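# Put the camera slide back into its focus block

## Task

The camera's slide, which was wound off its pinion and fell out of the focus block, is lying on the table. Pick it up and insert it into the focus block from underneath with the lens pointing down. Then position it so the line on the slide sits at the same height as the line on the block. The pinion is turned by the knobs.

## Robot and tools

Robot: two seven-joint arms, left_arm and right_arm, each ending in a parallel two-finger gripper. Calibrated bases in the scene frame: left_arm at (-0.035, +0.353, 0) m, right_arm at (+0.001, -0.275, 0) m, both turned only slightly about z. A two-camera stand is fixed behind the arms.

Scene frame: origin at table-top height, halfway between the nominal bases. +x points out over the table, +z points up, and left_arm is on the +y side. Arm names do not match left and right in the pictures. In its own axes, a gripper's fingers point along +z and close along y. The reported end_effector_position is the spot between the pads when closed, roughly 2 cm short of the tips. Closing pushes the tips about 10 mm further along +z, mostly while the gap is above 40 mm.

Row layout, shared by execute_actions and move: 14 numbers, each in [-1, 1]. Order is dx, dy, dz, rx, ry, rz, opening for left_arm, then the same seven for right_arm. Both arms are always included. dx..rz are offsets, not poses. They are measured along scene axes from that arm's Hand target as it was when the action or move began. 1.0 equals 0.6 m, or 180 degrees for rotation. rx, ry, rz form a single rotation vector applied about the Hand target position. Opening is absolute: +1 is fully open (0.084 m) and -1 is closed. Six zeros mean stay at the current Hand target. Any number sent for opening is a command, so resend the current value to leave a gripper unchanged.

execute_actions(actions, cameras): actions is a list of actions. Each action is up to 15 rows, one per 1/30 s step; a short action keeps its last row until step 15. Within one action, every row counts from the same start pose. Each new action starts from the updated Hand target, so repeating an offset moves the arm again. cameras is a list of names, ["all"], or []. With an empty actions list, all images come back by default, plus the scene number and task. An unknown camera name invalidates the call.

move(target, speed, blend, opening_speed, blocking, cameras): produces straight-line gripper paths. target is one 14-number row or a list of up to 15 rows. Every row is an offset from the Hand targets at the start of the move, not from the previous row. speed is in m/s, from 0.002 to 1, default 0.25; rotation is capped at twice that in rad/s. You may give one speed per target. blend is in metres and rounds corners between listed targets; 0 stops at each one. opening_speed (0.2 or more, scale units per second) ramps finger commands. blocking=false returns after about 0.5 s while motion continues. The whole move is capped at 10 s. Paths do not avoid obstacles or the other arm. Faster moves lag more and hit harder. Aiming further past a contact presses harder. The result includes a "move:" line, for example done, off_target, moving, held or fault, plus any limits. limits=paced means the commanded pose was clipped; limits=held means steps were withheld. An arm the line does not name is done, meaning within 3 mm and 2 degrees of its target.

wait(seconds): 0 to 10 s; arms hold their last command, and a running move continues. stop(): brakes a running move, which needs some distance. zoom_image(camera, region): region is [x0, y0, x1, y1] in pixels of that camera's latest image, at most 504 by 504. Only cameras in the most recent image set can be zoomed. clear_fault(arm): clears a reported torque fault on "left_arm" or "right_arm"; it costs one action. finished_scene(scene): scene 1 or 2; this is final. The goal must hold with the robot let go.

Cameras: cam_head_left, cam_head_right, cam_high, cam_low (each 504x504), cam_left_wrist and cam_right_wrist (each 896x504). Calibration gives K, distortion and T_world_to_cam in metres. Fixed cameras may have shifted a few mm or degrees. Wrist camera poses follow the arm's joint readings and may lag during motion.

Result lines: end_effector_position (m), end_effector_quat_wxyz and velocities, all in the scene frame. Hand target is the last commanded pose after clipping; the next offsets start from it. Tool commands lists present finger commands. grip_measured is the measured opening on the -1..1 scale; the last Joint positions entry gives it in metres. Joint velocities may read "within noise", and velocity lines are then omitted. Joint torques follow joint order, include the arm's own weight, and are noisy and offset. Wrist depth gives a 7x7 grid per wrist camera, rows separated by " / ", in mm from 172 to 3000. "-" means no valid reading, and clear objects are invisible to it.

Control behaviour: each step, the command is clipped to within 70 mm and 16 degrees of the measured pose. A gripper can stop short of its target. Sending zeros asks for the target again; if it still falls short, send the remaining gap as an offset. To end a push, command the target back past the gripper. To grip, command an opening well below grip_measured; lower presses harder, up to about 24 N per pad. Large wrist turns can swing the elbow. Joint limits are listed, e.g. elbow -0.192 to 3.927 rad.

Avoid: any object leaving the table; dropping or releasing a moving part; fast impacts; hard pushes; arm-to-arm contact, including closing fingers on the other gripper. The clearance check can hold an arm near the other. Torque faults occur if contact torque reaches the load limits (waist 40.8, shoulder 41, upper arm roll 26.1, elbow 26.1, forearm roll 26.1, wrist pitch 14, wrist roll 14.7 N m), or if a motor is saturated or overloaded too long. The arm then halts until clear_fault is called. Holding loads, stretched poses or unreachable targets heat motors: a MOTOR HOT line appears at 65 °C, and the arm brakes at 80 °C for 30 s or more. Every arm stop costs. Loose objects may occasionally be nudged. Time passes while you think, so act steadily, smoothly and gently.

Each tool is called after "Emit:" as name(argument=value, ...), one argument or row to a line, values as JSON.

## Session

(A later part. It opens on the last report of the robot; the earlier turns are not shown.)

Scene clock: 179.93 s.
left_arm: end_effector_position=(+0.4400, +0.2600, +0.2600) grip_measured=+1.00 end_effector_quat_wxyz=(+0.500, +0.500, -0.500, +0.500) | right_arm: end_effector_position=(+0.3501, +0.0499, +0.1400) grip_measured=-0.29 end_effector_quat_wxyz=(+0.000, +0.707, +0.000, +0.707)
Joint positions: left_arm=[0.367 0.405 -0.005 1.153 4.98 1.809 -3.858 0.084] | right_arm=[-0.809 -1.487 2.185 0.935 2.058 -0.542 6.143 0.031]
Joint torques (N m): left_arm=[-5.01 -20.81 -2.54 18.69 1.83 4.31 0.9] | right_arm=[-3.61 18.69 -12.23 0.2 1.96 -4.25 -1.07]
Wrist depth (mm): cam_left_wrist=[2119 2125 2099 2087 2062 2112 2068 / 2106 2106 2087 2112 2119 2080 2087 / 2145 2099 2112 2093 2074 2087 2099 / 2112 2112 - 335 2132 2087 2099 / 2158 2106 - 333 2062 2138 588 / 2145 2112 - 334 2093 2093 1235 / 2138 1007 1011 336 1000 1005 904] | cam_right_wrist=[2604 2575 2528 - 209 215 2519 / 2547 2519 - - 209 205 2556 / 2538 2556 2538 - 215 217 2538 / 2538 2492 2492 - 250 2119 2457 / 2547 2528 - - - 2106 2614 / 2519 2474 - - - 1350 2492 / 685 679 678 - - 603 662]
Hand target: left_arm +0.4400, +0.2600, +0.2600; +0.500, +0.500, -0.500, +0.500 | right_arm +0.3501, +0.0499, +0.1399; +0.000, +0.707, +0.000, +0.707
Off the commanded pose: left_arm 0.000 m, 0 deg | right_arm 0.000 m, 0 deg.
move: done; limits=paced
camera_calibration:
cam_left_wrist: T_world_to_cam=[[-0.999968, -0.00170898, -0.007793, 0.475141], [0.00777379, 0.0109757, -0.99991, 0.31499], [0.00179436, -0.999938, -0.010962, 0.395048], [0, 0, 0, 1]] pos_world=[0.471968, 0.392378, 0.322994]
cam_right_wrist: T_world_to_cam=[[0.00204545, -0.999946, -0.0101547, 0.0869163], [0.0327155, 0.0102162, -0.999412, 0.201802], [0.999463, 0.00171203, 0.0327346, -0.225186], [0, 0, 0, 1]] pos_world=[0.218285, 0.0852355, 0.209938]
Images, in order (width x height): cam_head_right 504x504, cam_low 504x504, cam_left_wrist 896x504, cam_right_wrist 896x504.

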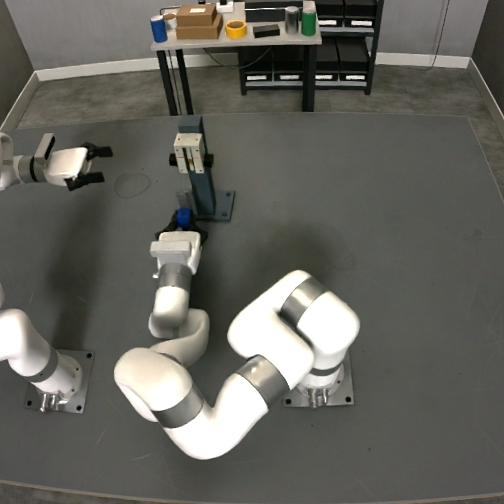

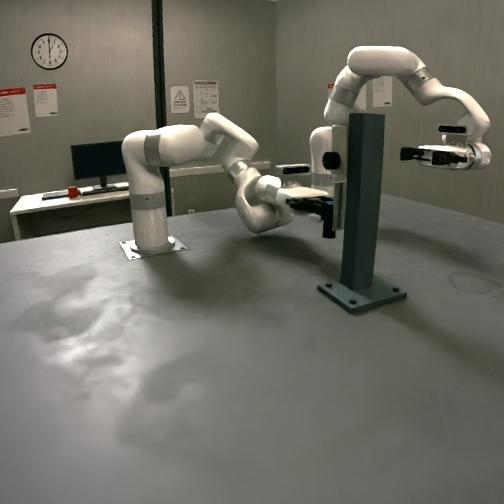

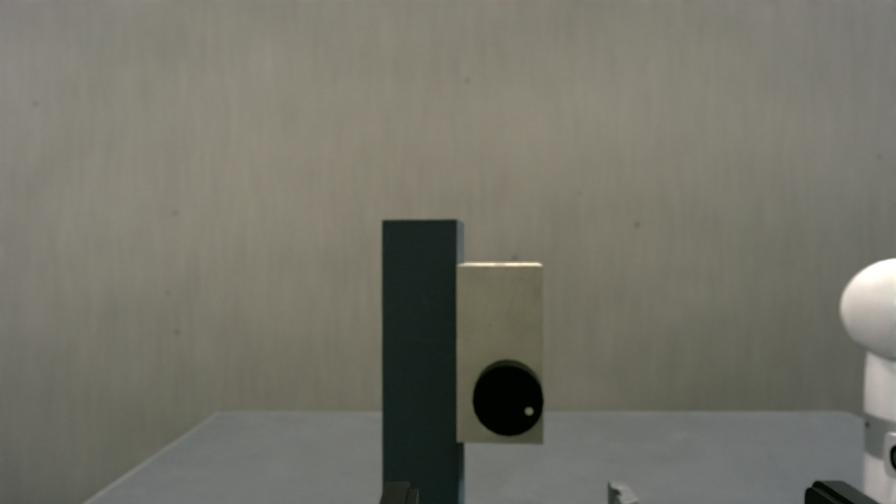

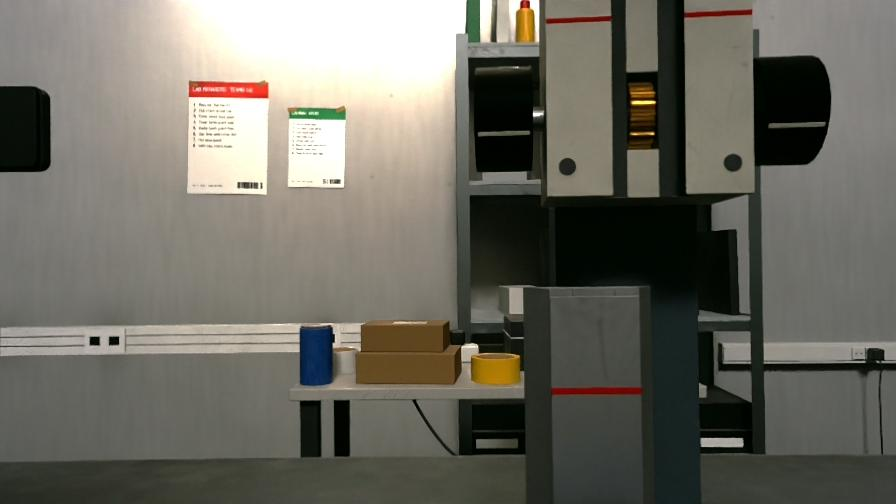

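Emit:
move(
  target=[0,0,0,0,0,0,1, 0.0805,-0.0377,0.025,0,0,-0.0367,-0.7],
  speed=0.2,
  cameras=["cam_left_wrist","cam_right_wrist"],
)

Emit:
zoom_image(
  camera="cam_right_wrist",
  region=[460, 0, 740, 240],
)

Emit:
zoom_image(
  camera="cam_right_wrist",
  region=[460, 190, 740, 430],
)

Emit:
zoom_image(
  camera="cam_left_wrist",
  region=[440, 384, 580, 504],
)

Scene clock: 223.30 s.
left_arm: end_effector_position=(+0.4400, +0.2600, +0.2600) grip_measured=+1.00 end_effector_quat_wxyz=(+0.500, +0.500, -0.500, +0.500) | right_arm: end_effector_position=(+0.3984, +0.0273, +0.1550) grip_measured=-0.29 end_effector_quat_wxyz=(+0.041, +0.706, -0.041, +0.706)
Joint positions: left_arm=[0.367 0.405 -0.005 1.153 4.98 1.809 -3.858 0.084] | right_arm=[-0.981 -1.452 2.145 1.009 2.053 -0.561 6.061 0.031]
Joint torques (N m): left_arm=[-4.99 -20.97 -2.39 18.74 1.86 4.39 0.9] | right_arm=[-3.52 20.08 -16.67 1.44 1.39 -4.32 -1.08]
Wrist depth (mm): cam_left_wrist=[2106 2112 2119 2106 2119 2074 2087 / 2132 2158 2151 2106 2093 2125 2132 / 2125 2099 2125 2099 2074 2106 2068 / 2099 2074 - 335 2093 2099 2106 / 2087 2145 - 332 2112 2080 600 / 2125 2151 - 334 2099 2119 1246 / 2125 1001 1007 335 914 1008 914] | cam_right_wrist=[2317 2397 - - - 2614 2604 / 2356 - - - - - 2585 / 2381 - - - - 2575 2585 / 2405 2405 - - 202 2575 2644 / 2348 2397 - - 2510 2575 2604 / 2356 2356 - - - 2585 2614 / 2356 2381 2414 - - 2145 703]
Hand target: left_arm +0.4400, +0.2600, +0.2600; +0.500, +0.500, -0.500, +0.500 | right_arm +0.3984, +0.0273, +0.1549; +0.041, +0.706, -0.041, +0.706
Off the commanded pose: left_arm 0.000 m, 0 deg | right_arm 0.000 m, 0 deg.
move: done
camera_calibration:
cam_left_wrist: T_world_to_cam=[[-0.999968, -0.00170898, -0.007793, 0.475141], [0.00777379, 0.0109757, -0.99991, 0.31499], [0.00179436, -0.999938, -0.010962, 0.395048], [0, 0, 0, 1]] pos_world=[0.471968, 0.392378, 0.322994]
cam_right_wrist: T_world_to_cam=[[-0.113026, -0.99354, -0.0101604, 0.11009], [0.0337725, 0.00637838, -0.999409, 0.215238], [0.993018, -0.113303, 0.0328335, -0.268287], [0, 0, 0, 1]] pos_world=[0.271588, 0.0776082, 0.225038]
Images, in order (width x height): cam_left_wrist 896x504, cam_right_wrist 896x504.

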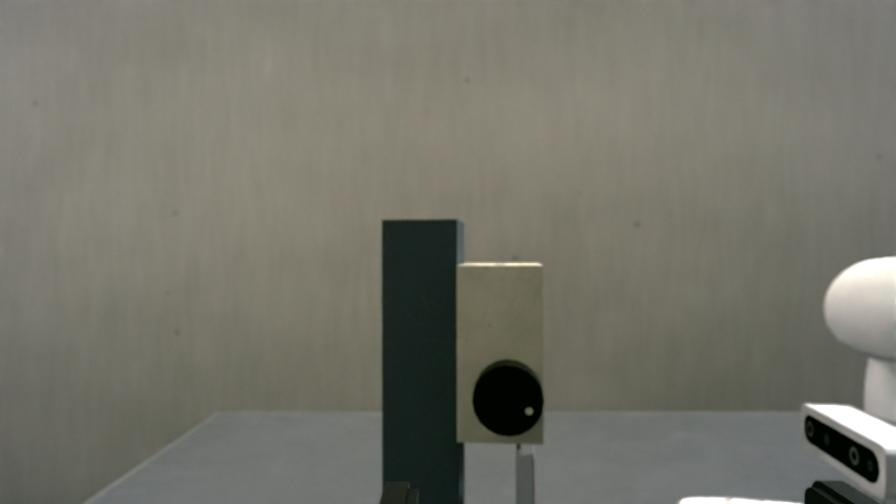

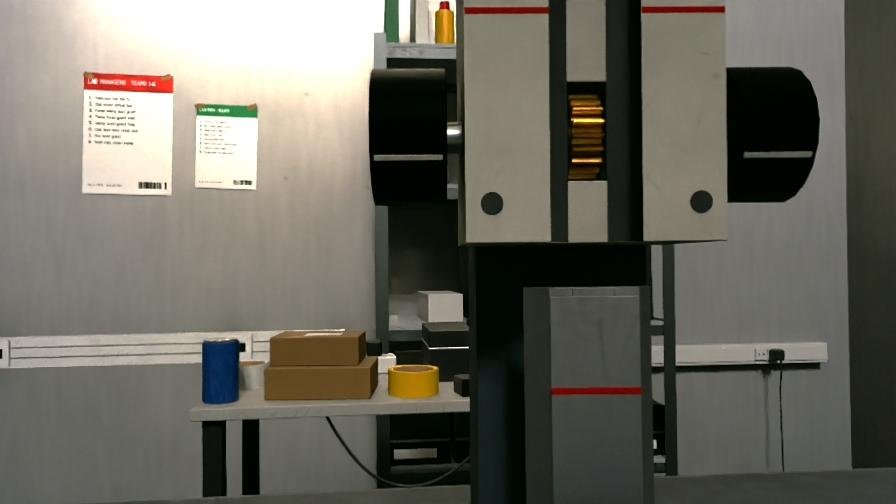

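Scaled by 1.800 from the camera's 896x504 image, which has a finer 1280x720 frame.

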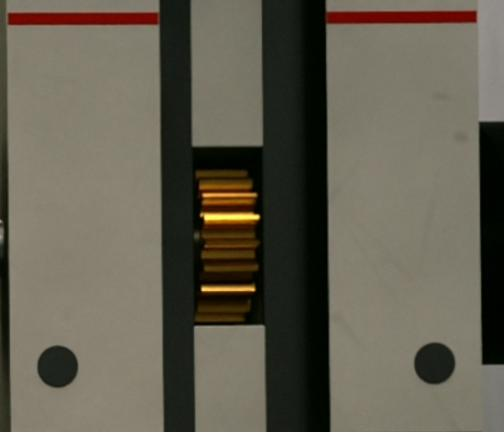

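Scaled by 1.800 from the camera's 896x504 image, which has a finer 1280x720 frame.

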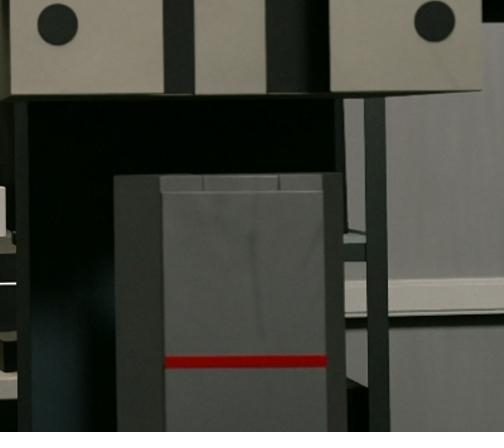

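Scaled by 3.600 from the camera's 896x504 image, which has a finer 1280x720 frame.

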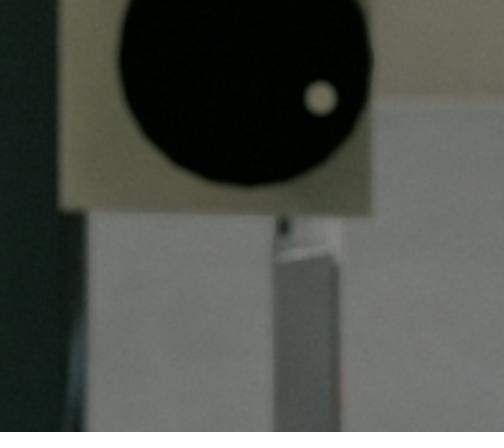

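Emit:
move(
  target=[0,0,0,0,0,0,1, -0.0068,0.0027,0.0133,0.0030,-0.00035,0,-0.7],
  speed=0.1,
  cameras=["cam_left_wrist","cam_right_wrist"],
)

Emit:
zoom_image(
  camera="cam_right_wrist",
  region=[520, 200, 670, 310],
)

Emit:
zoom_image(
  camera="cam_right_wrist",
  region=[460, 0, 740, 240],
)

Emit:
zoom_image(
  camera="cam_right_wrist",
  region=[500, 300, 700, 440],
)

Emit:
zoom_image(
  camera="cam_left_wrist",
  region=[490, 414, 580, 504],
)

Scene clock: 252.80 s.
left_arm: end_effector_position=(+0.4400, +0.2600, +0.2600) grip_measured=+1.00 end_effector_quat_wxyz=(+0.500, +0.500, -0.500, +0.500) | right_arm: end_effector_position=(+0.3944, +0.0289, +0.1629) grip_measured=-0.29 end_effector_quat_wxyz=(+0.037, +0.706, -0.044, +0.706)
Joint positions: left_arm=[0.367 0.405 -0.005 1.153 4.98 1.809 -3.858 0.084] | right_arm=[-0.969 -1.426 2.135 1 2.055 -0.569 6.048 0.031]
Joint torques (N m): left_arm=[-5.19 -20.66 -2.48 18.8 1.75 4.4 0.84] | right_arm=[3.23 20.15 -18.32 -3.13 1.39 -4.27 -0.97]
Wrist depth (mm): cam_left_wrist=[2138 2112 2093 2119 2112 2112 2080 / 2132 2125 2087 2119 2080 2119 2093 / 2145 2138 2112 2093 2099 2112 2125 / 2119 2151 - 336 2093 2106 2062 / 2145 2125 - 334 2080 2151 602 / 2106 2099 - 333 2138 2050 1255 / 2151 1010 1014 335 918 1000 907] | cam_right_wrist=[2414 2356 - - 172 2585 2595 / 2356 2397 - - - 2585 2614 / 2381 - - - - - 2604 / 2397 2414 - - - 2595 2654 / 2340 2397 - - 2528 2595 2675 / 2333 2286 - - - 2595 2664 / 2340 2348 - - - 2165 2474]
Hand target: left_arm +0.4400, +0.2600, +0.2600; +0.500, +0.500, -0.500, +0.500 | right_arm +0.3943, +0.0289, +0.1629; +0.037, +0.706, -0.044, +0.706
Off the commanded pose: left_arm 0.000 m, 0 deg | right_arm 0.000 m, 0 deg.
move: done
camera_calibration:
cam_left_wrist: T_world_to_cam=[[-0.999968, -0.00170898, -0.007793, 0.475141], [0.00777379, 0.0109757, -0.99991, 0.31499], [0.00179436, -0.999938, -0.010962, 0.395048], [0, 0, 0, 1]] pos_world=[0.471968, 0.392378, 0.322994]
cam_right_wrist: T_world_to_cam=[[-0.113059, -0.993395, -0.0196163, 0.112776], [0.0347898, 0.0157729, -0.99927, 0.222552], [0.992979, -0.113659, 0.0327767, -0.264233], [0, 0, 0, 1]] pos_world=[0.267386, 0.078488, 0.233263]
Images, in order (width x height): cam_left_wrist 896x504, cam_right_wrist 896x504.

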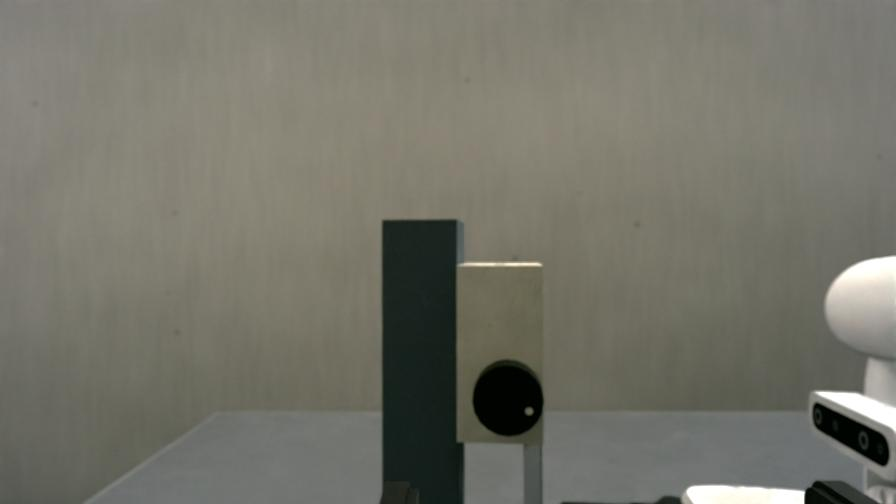

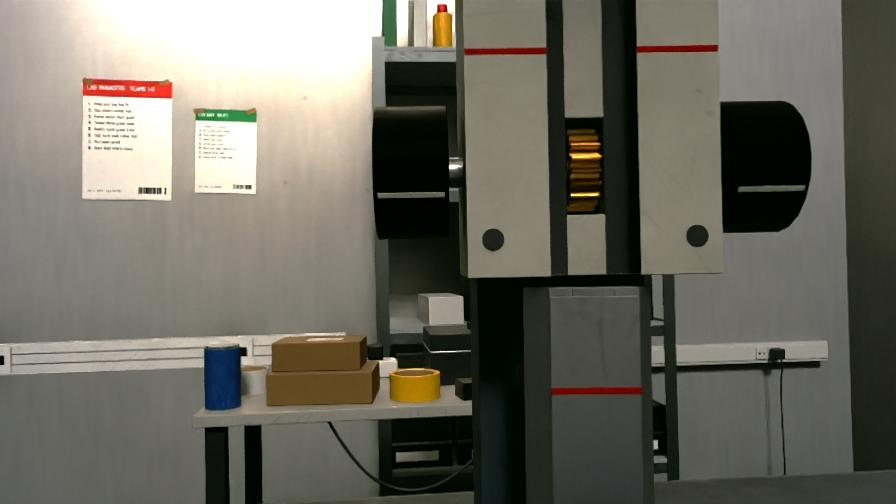

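Scaled by 3.360 from the camera's 896x504 image, which has a finer 1280x720 frame.

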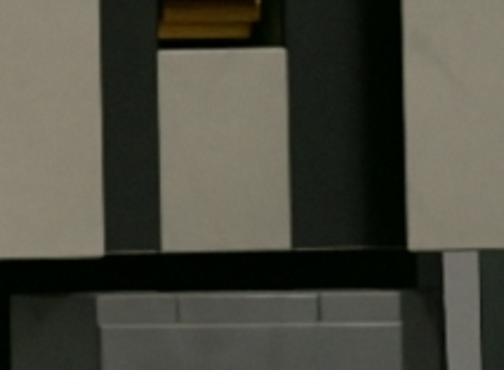

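Scaled by 1.800 from the camera's 896x504 image, which has a finer 1280x720 frame.

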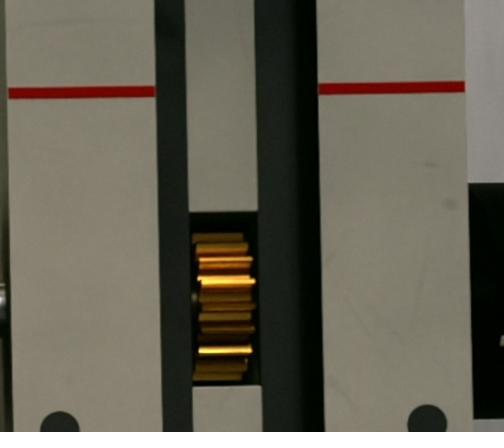

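Scaled by 2.520 from the camera's 896x504 image, which has a finer 1280x720 frame.

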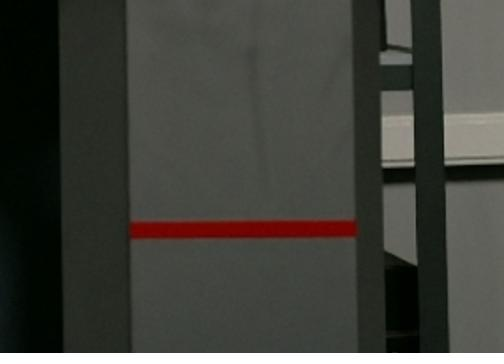

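Scaled by 5.600 from the camera's 896x504 image, which has a finer 1280x720 frame.

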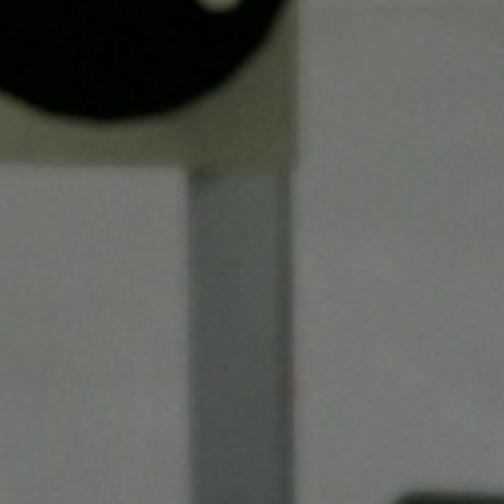

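Emit:
move(
  target=[0,0,0,0,0,0,1, 0,-0.0006,0.0133,0,0,0,-0.7],
  speed=0.03,
  cameras=["cam_left_wrist","cam_right_wrist"],
)

Emit:
zoom_image(
  camera="cam_right_wrist",
  region=[520, 200, 670, 350],
)

Emit:
zoom_image(
  camera="cam_left_wrist",
  region=[490, 414, 580, 504],
)

Scene clock: 262.07 s.
left_arm: end_effector_position=(+0.4400, +0.2600, +0.2600) grip_measured=+1.00 end_effector_quat_wxyz=(+0.500, +0.500, -0.500, +0.500) | right_arm: end_effector_position=(+0.3942, +0.0285, +0.1698) grip_measured=-0.29 end_effector_quat_wxyz=(+0.038, +0.707, -0.044, +0.705)
Joint positions: left_arm=[0.367 0.405 -0.005 1.153 4.98 1.809 -3.858 0.084] | right_arm=[-0.962 -1.411 2.122 0.987 2.047 -0.564 6.038 0.031]
Joint torques (N m): left_arm=[-4.89 -20.81 -2.51 18.65 1.89 4.4 0.73] | right_arm=[1.95 19.64 -34.86 -2.55 -8.77 -11.22 -1.18]
Wrist depth (mm): cam_left_wrist=[2112 2132 2125 2138 2093 2112 2106 / 2132 2145 2125 2068 2132 2093 2080 / 2125 2106 2093 2099 2093 2119 2099 / 2125 2112 - 335 2151 2093 2056 / 2099 2099 - 334 2074 2099 602 / 2106 2112 - 333 2151 2099 1244 / 2145 1013 1007 334 915 1001 1001] | cam_right_wrist=[2356 2381 - - - 2644 2624 / 2348 2381 - - - 2585 2604 / 2317 - - - - - 2624 / 2364 2381 - - - 2585 2585 / 2325 2333 - - - 2585 2595 / 2333 2333 - - - 2604 2595 / 2340 2372 - - - 2165 2654]
Hand target: left_arm +0.4400, +0.2600, +0.2600; +0.500, +0.500, -0.500, +0.500 | right_arm +0.3943, +0.0285, +0.1709; +0.037, +0.706, -0.044, +0.706
Off the commanded pose: left_arm 0.000 m, 0 deg | right_arm 0.001 m, 0 deg.
move: done
camera_calibration:
cam_left_wrist: T_world_to_cam=[[-0.999968, -0.00170898, -0.007793, 0.475141], [0.00777379, 0.0109757, -0.99991, 0.31499], [0.00179436, -0.999938, -0.010962, 0.395048], [0, 0, 0, 1]] pos_world=[0.471968, 0.392378, 0.322994]
cam_right_wrist: T_world_to_cam=[[-0.112816, -0.993444, -0.0185019, 0.11229], [0.0328791, 0.0148781, -0.999349, 0.230248], [0.993072, -0.113351, 0.030985, -0.264121], [0, 0, 0, 1]] pos_world=[0.267389, 0.07819, 0.24036]
Images, in order (width x height): cam_left_wrist 896x504, cam_right_wrist 896x504.

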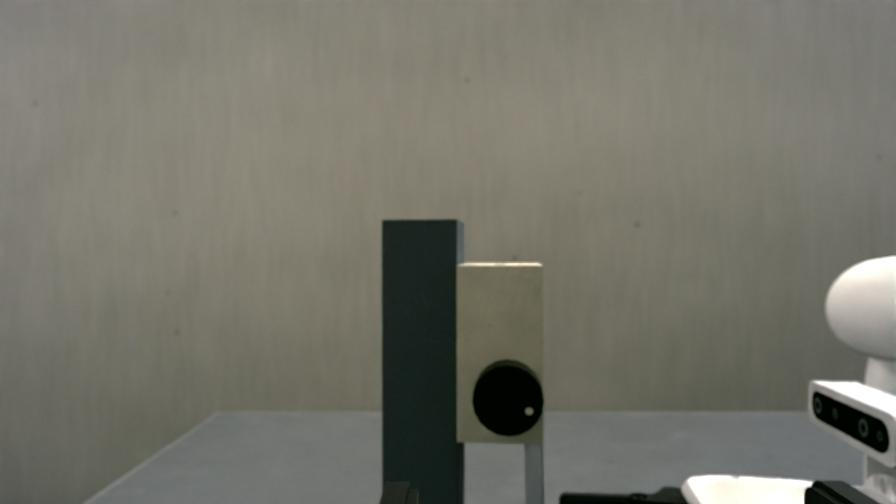

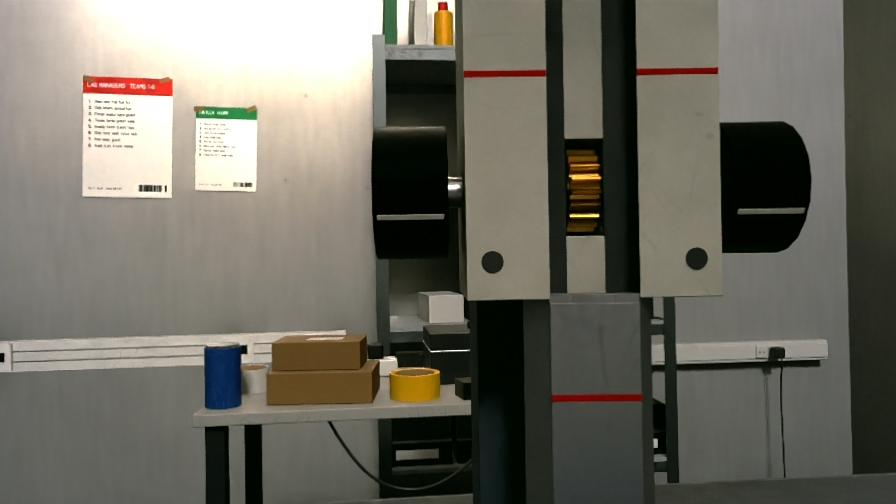

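Scaled by 3.360 from the camera's 896x504 image, which has a finer 1280x720 frame.

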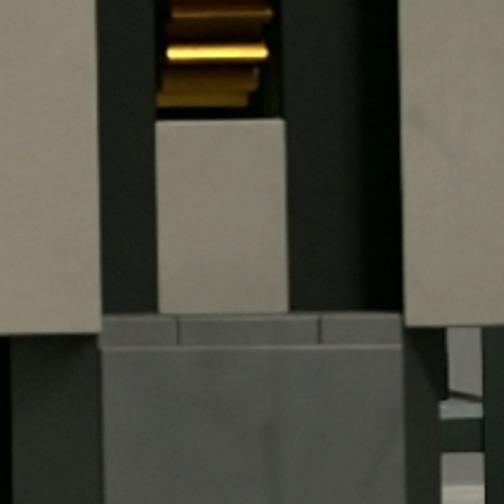

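Scaled by 5.600 from the camera's 896x504 image, which has a finer 1280x720 frame.

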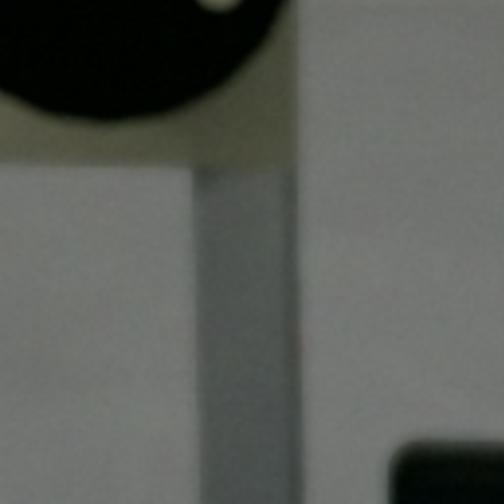

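Emit:
move(
  target=[0,0,0,0,0,0,1, 0,0,-0.0083,0,0,0,-0.7],
  speed=0.06,
  cameras=["cam_left_wrist","cam_right_wrist"],
)

Emit:
zoom_image(
  camera="cam_right_wrist",
  region=[520, 200, 670, 350],
)

Emit:
zoom_image(
  camera="cam_right_wrist",
  region=[520, 340, 680, 500],
)

Emit:
zoom_image(
  camera="cam_left_wrist",
  region=[500, 424, 580, 504],
)

Scene clock: 282.70 s.
left_arm: end_effector_position=(+0.4400, +0.2600, +0.2600) grip_measured=+1.00 end_effector_quat_wxyz=(+0.500, +0.500, -0.500, +0.500) | right_arm: end_effector_position=(+0.3943, +0.0285, +0.1661) grip_measured=-0.29 end_effector_quat_wxyz=(+0.037, +0.706, -0.044, +0.706)
Joint positions: left_arm=[0.367 0.405 -0.005 1.153 4.98 1.809 -3.858 0.084] | right_arm=[-0.966 -1.42 2.13 0.994 2.051 -0.567 6.045 0.031]
Joint torques (N m): left_arm=[-5.09 -20.88 -2.51 18.71 1.81 4.32 0.66] | right_arm=[-3.63 12.28 -12.63 1.93 1.28 -2.66 1.08]
Wrist depth (mm): cam_left_wrist=[2125 2125 2099 2125 2093 2106 2074 / 2138 2099 2106 2106 2138 2087 2087 / 2099 2099 2106 2119 2099 2099 2080 / 2087 2145 - 335 2062 2119 2106 / 2132 2119 - 333 2099 2068 604 / 2125 2125 - 333 2093 2093 1237 / 2112 1003 1005 335 1004 997 913] | cam_right_wrist=[2348 2397 - - 172 2685 2644 / 2364 2414 - - - 2614 2624 / 2372 - - - - - 2664 / 2348 2414 - - - 2634 2585 / 2348 2333 - - 2595 2556 2685 / 2333 2309 - - - 2566 2614 / 2356 2397 - - - 2192 2556]
Hand target: left_arm +0.4400, +0.2600, +0.2600; +0.500, +0.500, -0.500, +0.500 | right_arm +0.3943, +0.0285, +0.1659; +0.037, +0.706, -0.044, +0.706
Off the commanded pose: left_arm 0.000 m, 0 deg | right_arm 0.000 m, 0 deg.
move: done
camera_calibration:
cam_left_wrist: T_world_to_cam=[[-0.999968, -0.00170898, -0.007793, 0.475141], [0.00777379, 0.0109757, -0.99991, 0.31499], [0.00179436, -0.999938, -0.010962, 0.395048], [0, 0, 0, 1]] pos_world=[0.471968, 0.392378, 0.322994]
cam_right_wrist: T_world_to_cam=[[-0.11316, -0.993382, -0.0196632, 0.112575], [0.035195, 0.0157702, -0.999256, 0.225543], [0.992953, -0.113768, 0.0331776, -0.264447], [0, 0, 0, 1]] pos_world=[0.267385, 0.0781879, 0.236363]
Images, in order (width x height): cam_left_wrist 896x504, cam_right_wrist 896x504.

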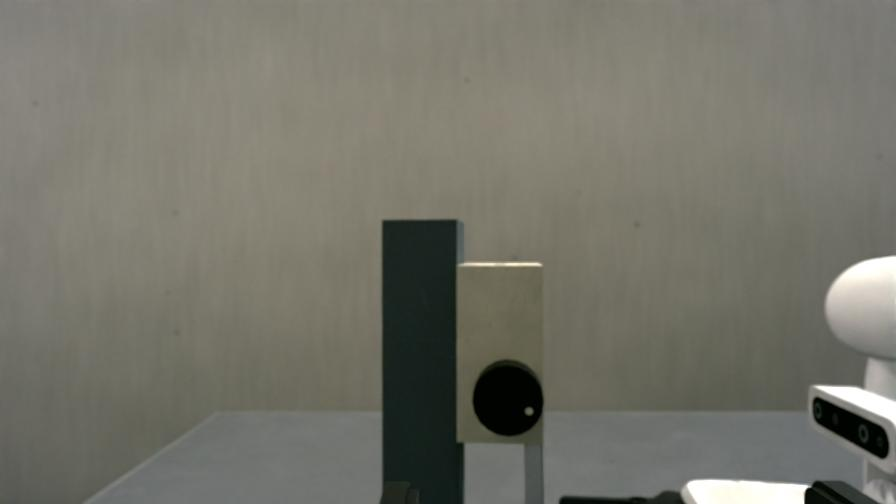

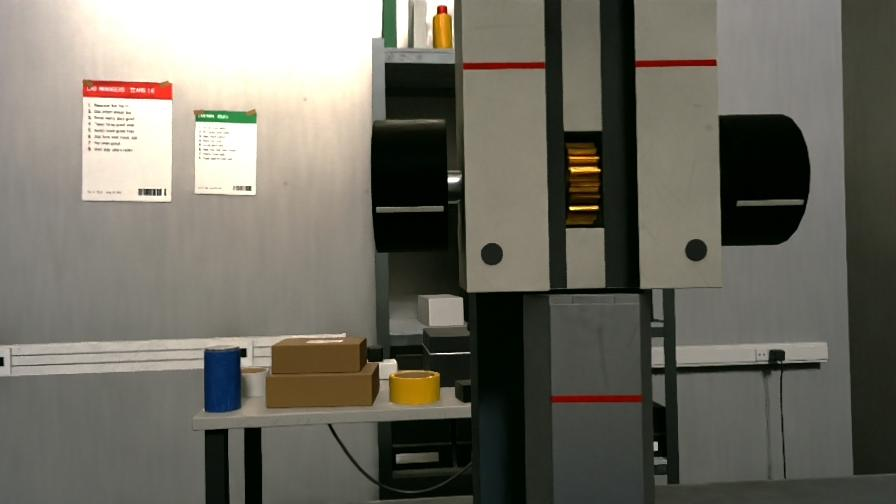

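Scaled by 3.360 from the camera's 896x504 image, which has a finer 1280x720 frame.

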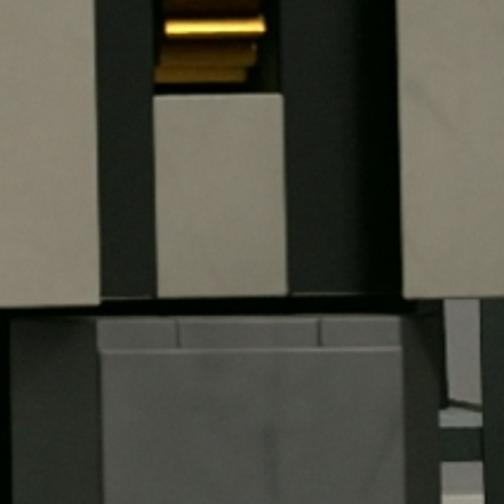

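Scaled by 3.150 from the camera's 896x504 image, which has a finer 1280x720 frame.

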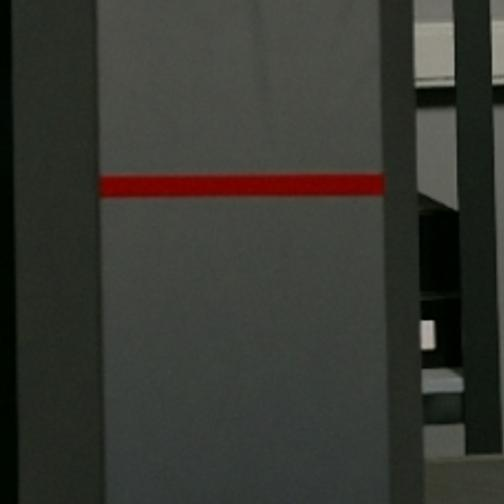

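Scaled by 6.300 from the camera's 896x504 image, which has a finer 1280x720 frame.

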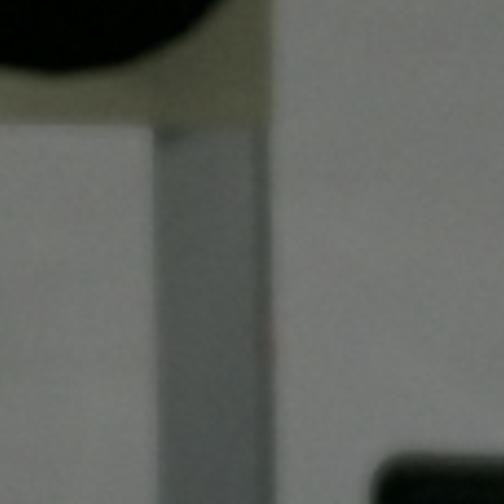

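Emit:
move(
  target=[
    [0,0,0,0,0,0,1, -0.0005,0,0,-0.0002,-0.0019,0,-0.7],
    [0,0,0,0,0,0,1, -0.0005,0,0.0083,-0.0002,-0.0019,0,-0.7],
  ],
  speed=0.03,
  cameras=["cam_left_wrist","cam_right_wrist"],
)

Emit:
zoom_image(
  camera="cam_right_wrist",
  region=[520, 200, 670, 350],
)

Emit:
zoom_image(
  camera="cam_left_wrist",
  region=[500, 424, 580, 504],
)

Scene clock: 303.77 s.
left_arm: end_effector_position=(+0.4400, +0.2600, +0.2600) grip_measured=+1.00 end_effector_quat_wxyz=(+0.500, +0.500, -0.500, +0.500) | right_arm: end_effector_position=(+0.3939, +0.0286, +0.1701) grip_measured=-0.29 end_effector_quat_wxyz=(+0.038, +0.705, -0.044, +0.707)
Joint positions: left_arm=[0.367 0.405 -0.005 1.153 4.98 1.809 -3.858 0.084] | right_arm=[-0.962 -1.416 2.123 0.989 2.048 -0.568 6.042 0.031]
Joint torques (N m): left_arm=[-5.14 -20.79 -2.36 18.71 1.77 4.3 0.69] | right_arm=[1.86 19.28 -32.93 -3.16 -8.34 -10.52 -1.37]
Wrist depth (mm): cam_left_wrist=[2138 2074 2119 2093 2125 2093 2087 / 2106 2093 2106 2099 2099 2138 2087 / 2132 2125 2132 2132 2080 2093 2125 / 2106 2132 - 336 2125 2093 2093 / 2106 2119 - 333 2106 2087 602 / 2125 2106 - 333 2099 2093 1248 / 2138 1010 1000 334 915 1003 908] | cam_right_wrist=[2397 2431 - - 172 2585 2654 / 2340 2405 - - 172 2575 2664 / 2356 - - - 172 - 2566 / 2356 2364 - - - 2595 2634 / 2333 2364 - - - 2614 2624 / 2333 2364 - - - 2566 2566 / 2340 2389 - - - 2158 2604]
Hand target: left_arm +0.4400, +0.2600, +0.2600; +0.500, +0.500, -0.500, +0.500 | right_arm +0.3940, +0.0285, +0.1709; +0.037, +0.704, -0.044, +0.708
Off the commanded pose: left_arm 0.000 m, 0 deg | right_arm 0.001 m, 0 deg.
move: done
camera_calibration:
cam_left_wrist: T_world_to_cam=[[-0.999968, -0.00170898, -0.007793, 0.475141], [0.00777379, 0.0109757, -0.99991, 0.31499], [0.00179436, -0.999938, -0.010962, 0.395048], [0, 0, 0, 1]] pos_world=[0.471968, 0.392378, 0.322994]
cam_right_wrist: T_world_to_cam=[[-0.112603, -0.993458, -0.0190003, 0.112364], [0.0390881, 0.0146783, -0.999128, 0.228079], [0.992871, -0.113248, 0.0371796, -0.264826], [0, 0, 0, 1]] pos_world=[0.266675, 0.0782905, 0.239861]
Images, in order (width x height): cam_left_wrist 896x504, cam_right_wrist 896x504.

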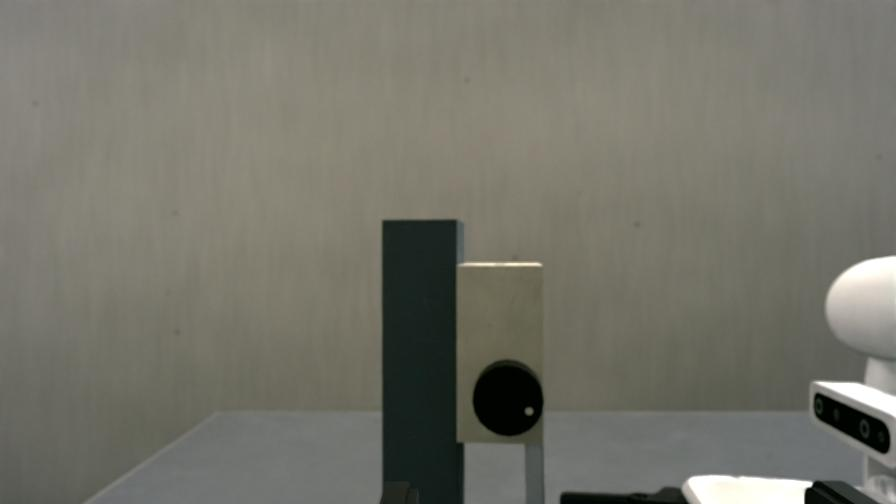

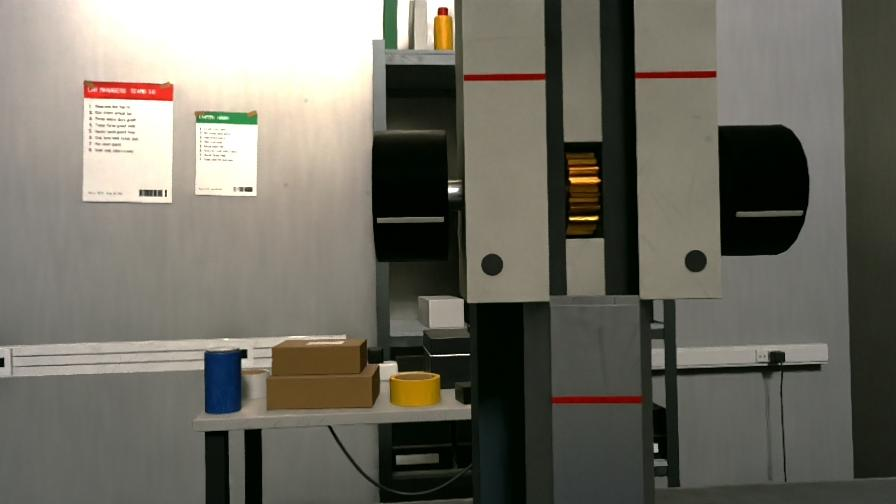

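Scaled by 3.360 from the camera's 896x504 image, which has a finer 1280x720 frame.

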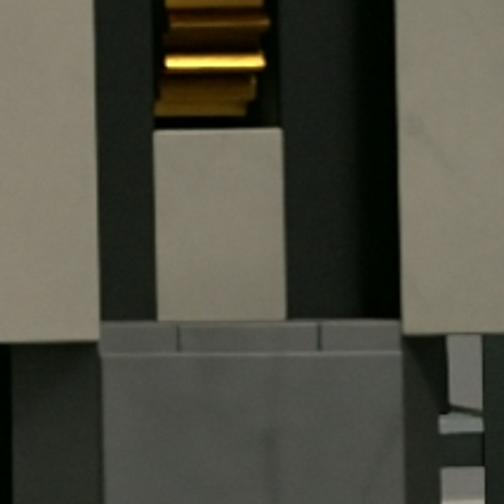

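Scaled by 6.300 from the camera's 896x504 image, which has a finer 1280x720 frame.

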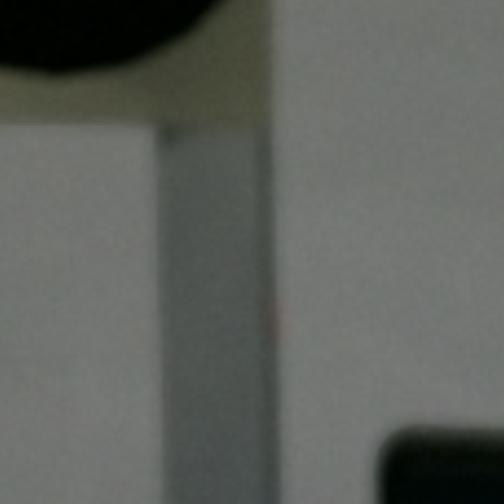

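Emit:
move(
  target=[0,0,0,0,0,0,1, 0,-0.0011,-0.0067,0,0,0.0072,-0.7],
  speed=0.06,
  cameras=["cam_left_wrist","cam_right_wrist"],
)

Emit:
zoom_image(
  camera="cam_right_wrist",
  region=[450, 240, 600, 330],
)

Emit:
zoom_image(
  camera="cam_right_wrist",
  region=[590, 240, 740, 330],
)

Emit:
zoom_image(
  camera="cam_right_wrist",
  region=[450, 30, 730, 110],
)

Emit:
zoom_image(
  camera="cam_left_wrist",
  region=[500, 424, 580, 504],
)

Scene clock: 332.43 s.
left_arm: end_effector_position=(+0.4400, +0.2600, +0.2600) grip_measured=+1.00 end_effector_quat_wxyz=(+0.500, +0.500, -0.500, +0.500) | right_arm: end_effector_position=(+0.3940, +0.0279, +0.1669) grip_measured=-0.29 end_effector_quat_wxyz=(+0.030, +0.704, -0.036, +0.708)
Joint positions: left_arm=[0.367 0.405 -0.005 1.153 4.98 1.809 -3.858 0.084] | right_arm=[-0.932 -1.457 2.114 0.962 2.034 -0.524 6.092 0.031]
Joint torques (N m): left_arm=[-5.18 -20.82 -2.42 18.71 1.63 4.34 0.62] | right_arm=[3.2 11.83 -18.48 -3.68 -3.21 -2.18 1.04]
Wrist depth (mm): cam_left_wrist=[2119 2106 2080 2132 2093 2106 2099 / 2106 2080 2119 2112 2125 2050 2056 / 2125 2106 2125 2119 2132 2106 2087 / 2125 2080 - 335 2087 2080 2119 / 2151 2145 - 333 2093 2138 600 / 2099 2132 - 333 2132 2087 1233 / 2132 1007 1007 335 1004 998 907] | cam_right_wrist=[2389 2372 - - 173 2595 2624 / 2431 2405 - - 172 2585 2634 / 2439 - - - 172 - 2664 / 2389 2397 - - 172 2575 2585 / 2405 2389 - - - 2501 2510 / 2364 2348 1269 - - 2585 2624 / 2389 2389 - - - 2099 2604]
Hand target: left_arm +0.4400, +0.2600, +0.2600; +0.500, +0.500, -0.500, +0.500 | right_arm +0.3940, +0.0279, +0.1669; +0.029, +0.704, -0.036, +0.708
Off the commanded pose: left_arm 0.000 m, 0 deg | right_arm 0.000 m, 0 deg.
move: done
camera_calibration:
cam_left_wrist: T_world_to_cam=[[-0.999968, -0.00170898, -0.007793, 0.475141], [0.00777379, 0.0109757, -0.99991, 0.31499], [0.00179436, -0.999938, -0.010962, 0.395048], [0, 0, 0, 1]] pos_world=[0.471968, 0.392378, 0.322994]
cam_right_wrist: T_world_to_cam=[[-0.0905708, -0.995696, -0.0196546, 0.10308], [0.040402, 0.0160458, -0.999055, 0.22431], [0.99507, -0.0912793, 0.0387748, -0.266655], [0, 0, 0, 1]] pos_world=[0.265614, 0.0746971, 0.236463]
Images, in order (width x height): cam_left_wrist 896x504, cam_right_wrist 896x504.

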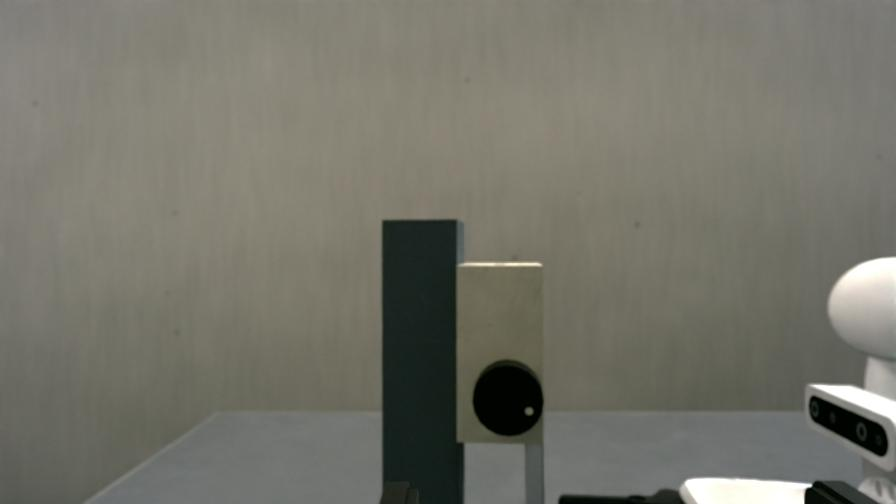

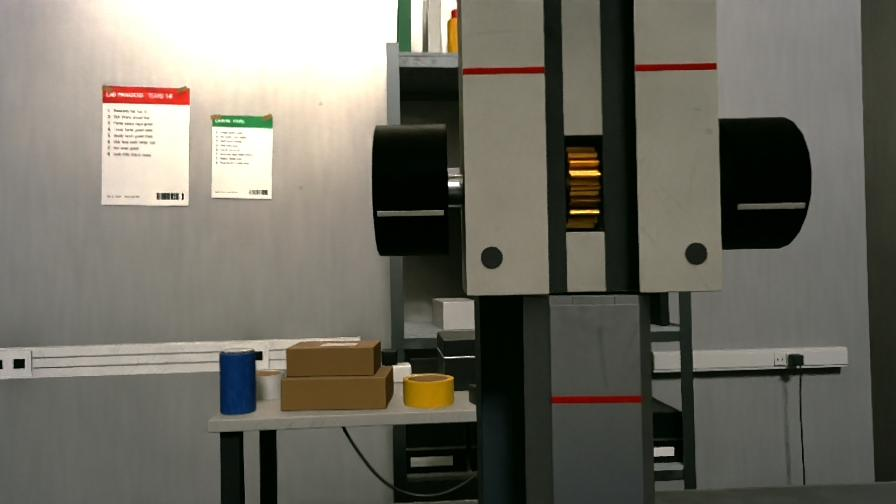

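Scaled by 3.360 from the camera's 896x504 image, which has a finer 1280x720 frame.

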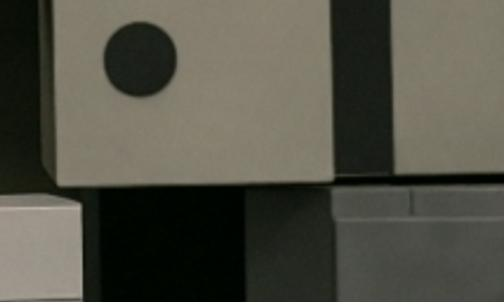

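Scaled by 3.360 from the camera's 896x504 image, which has a finer 1280x720 frame.

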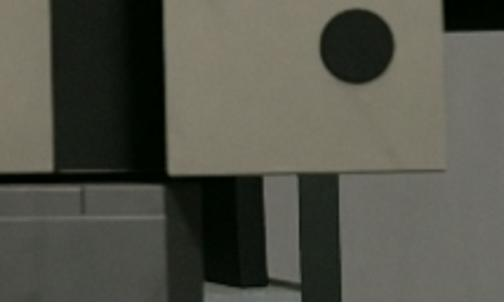

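Scaled by 1.800 from the camera's 896x504 image, which has a finer 1280x720 frame.

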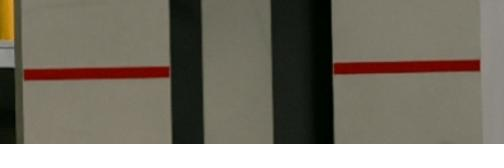

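Scaled by 6.300 from the camera's 896x504 image, which has a finer 1280x720 frame.

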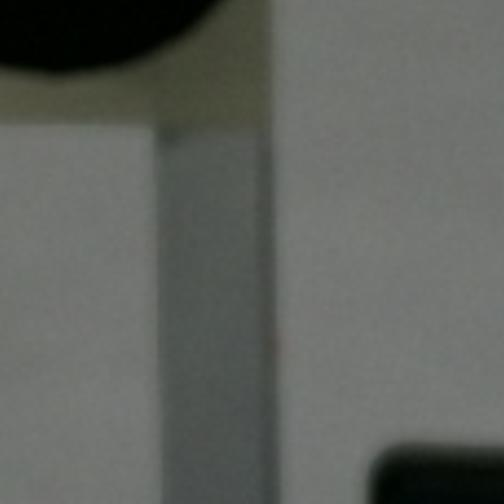

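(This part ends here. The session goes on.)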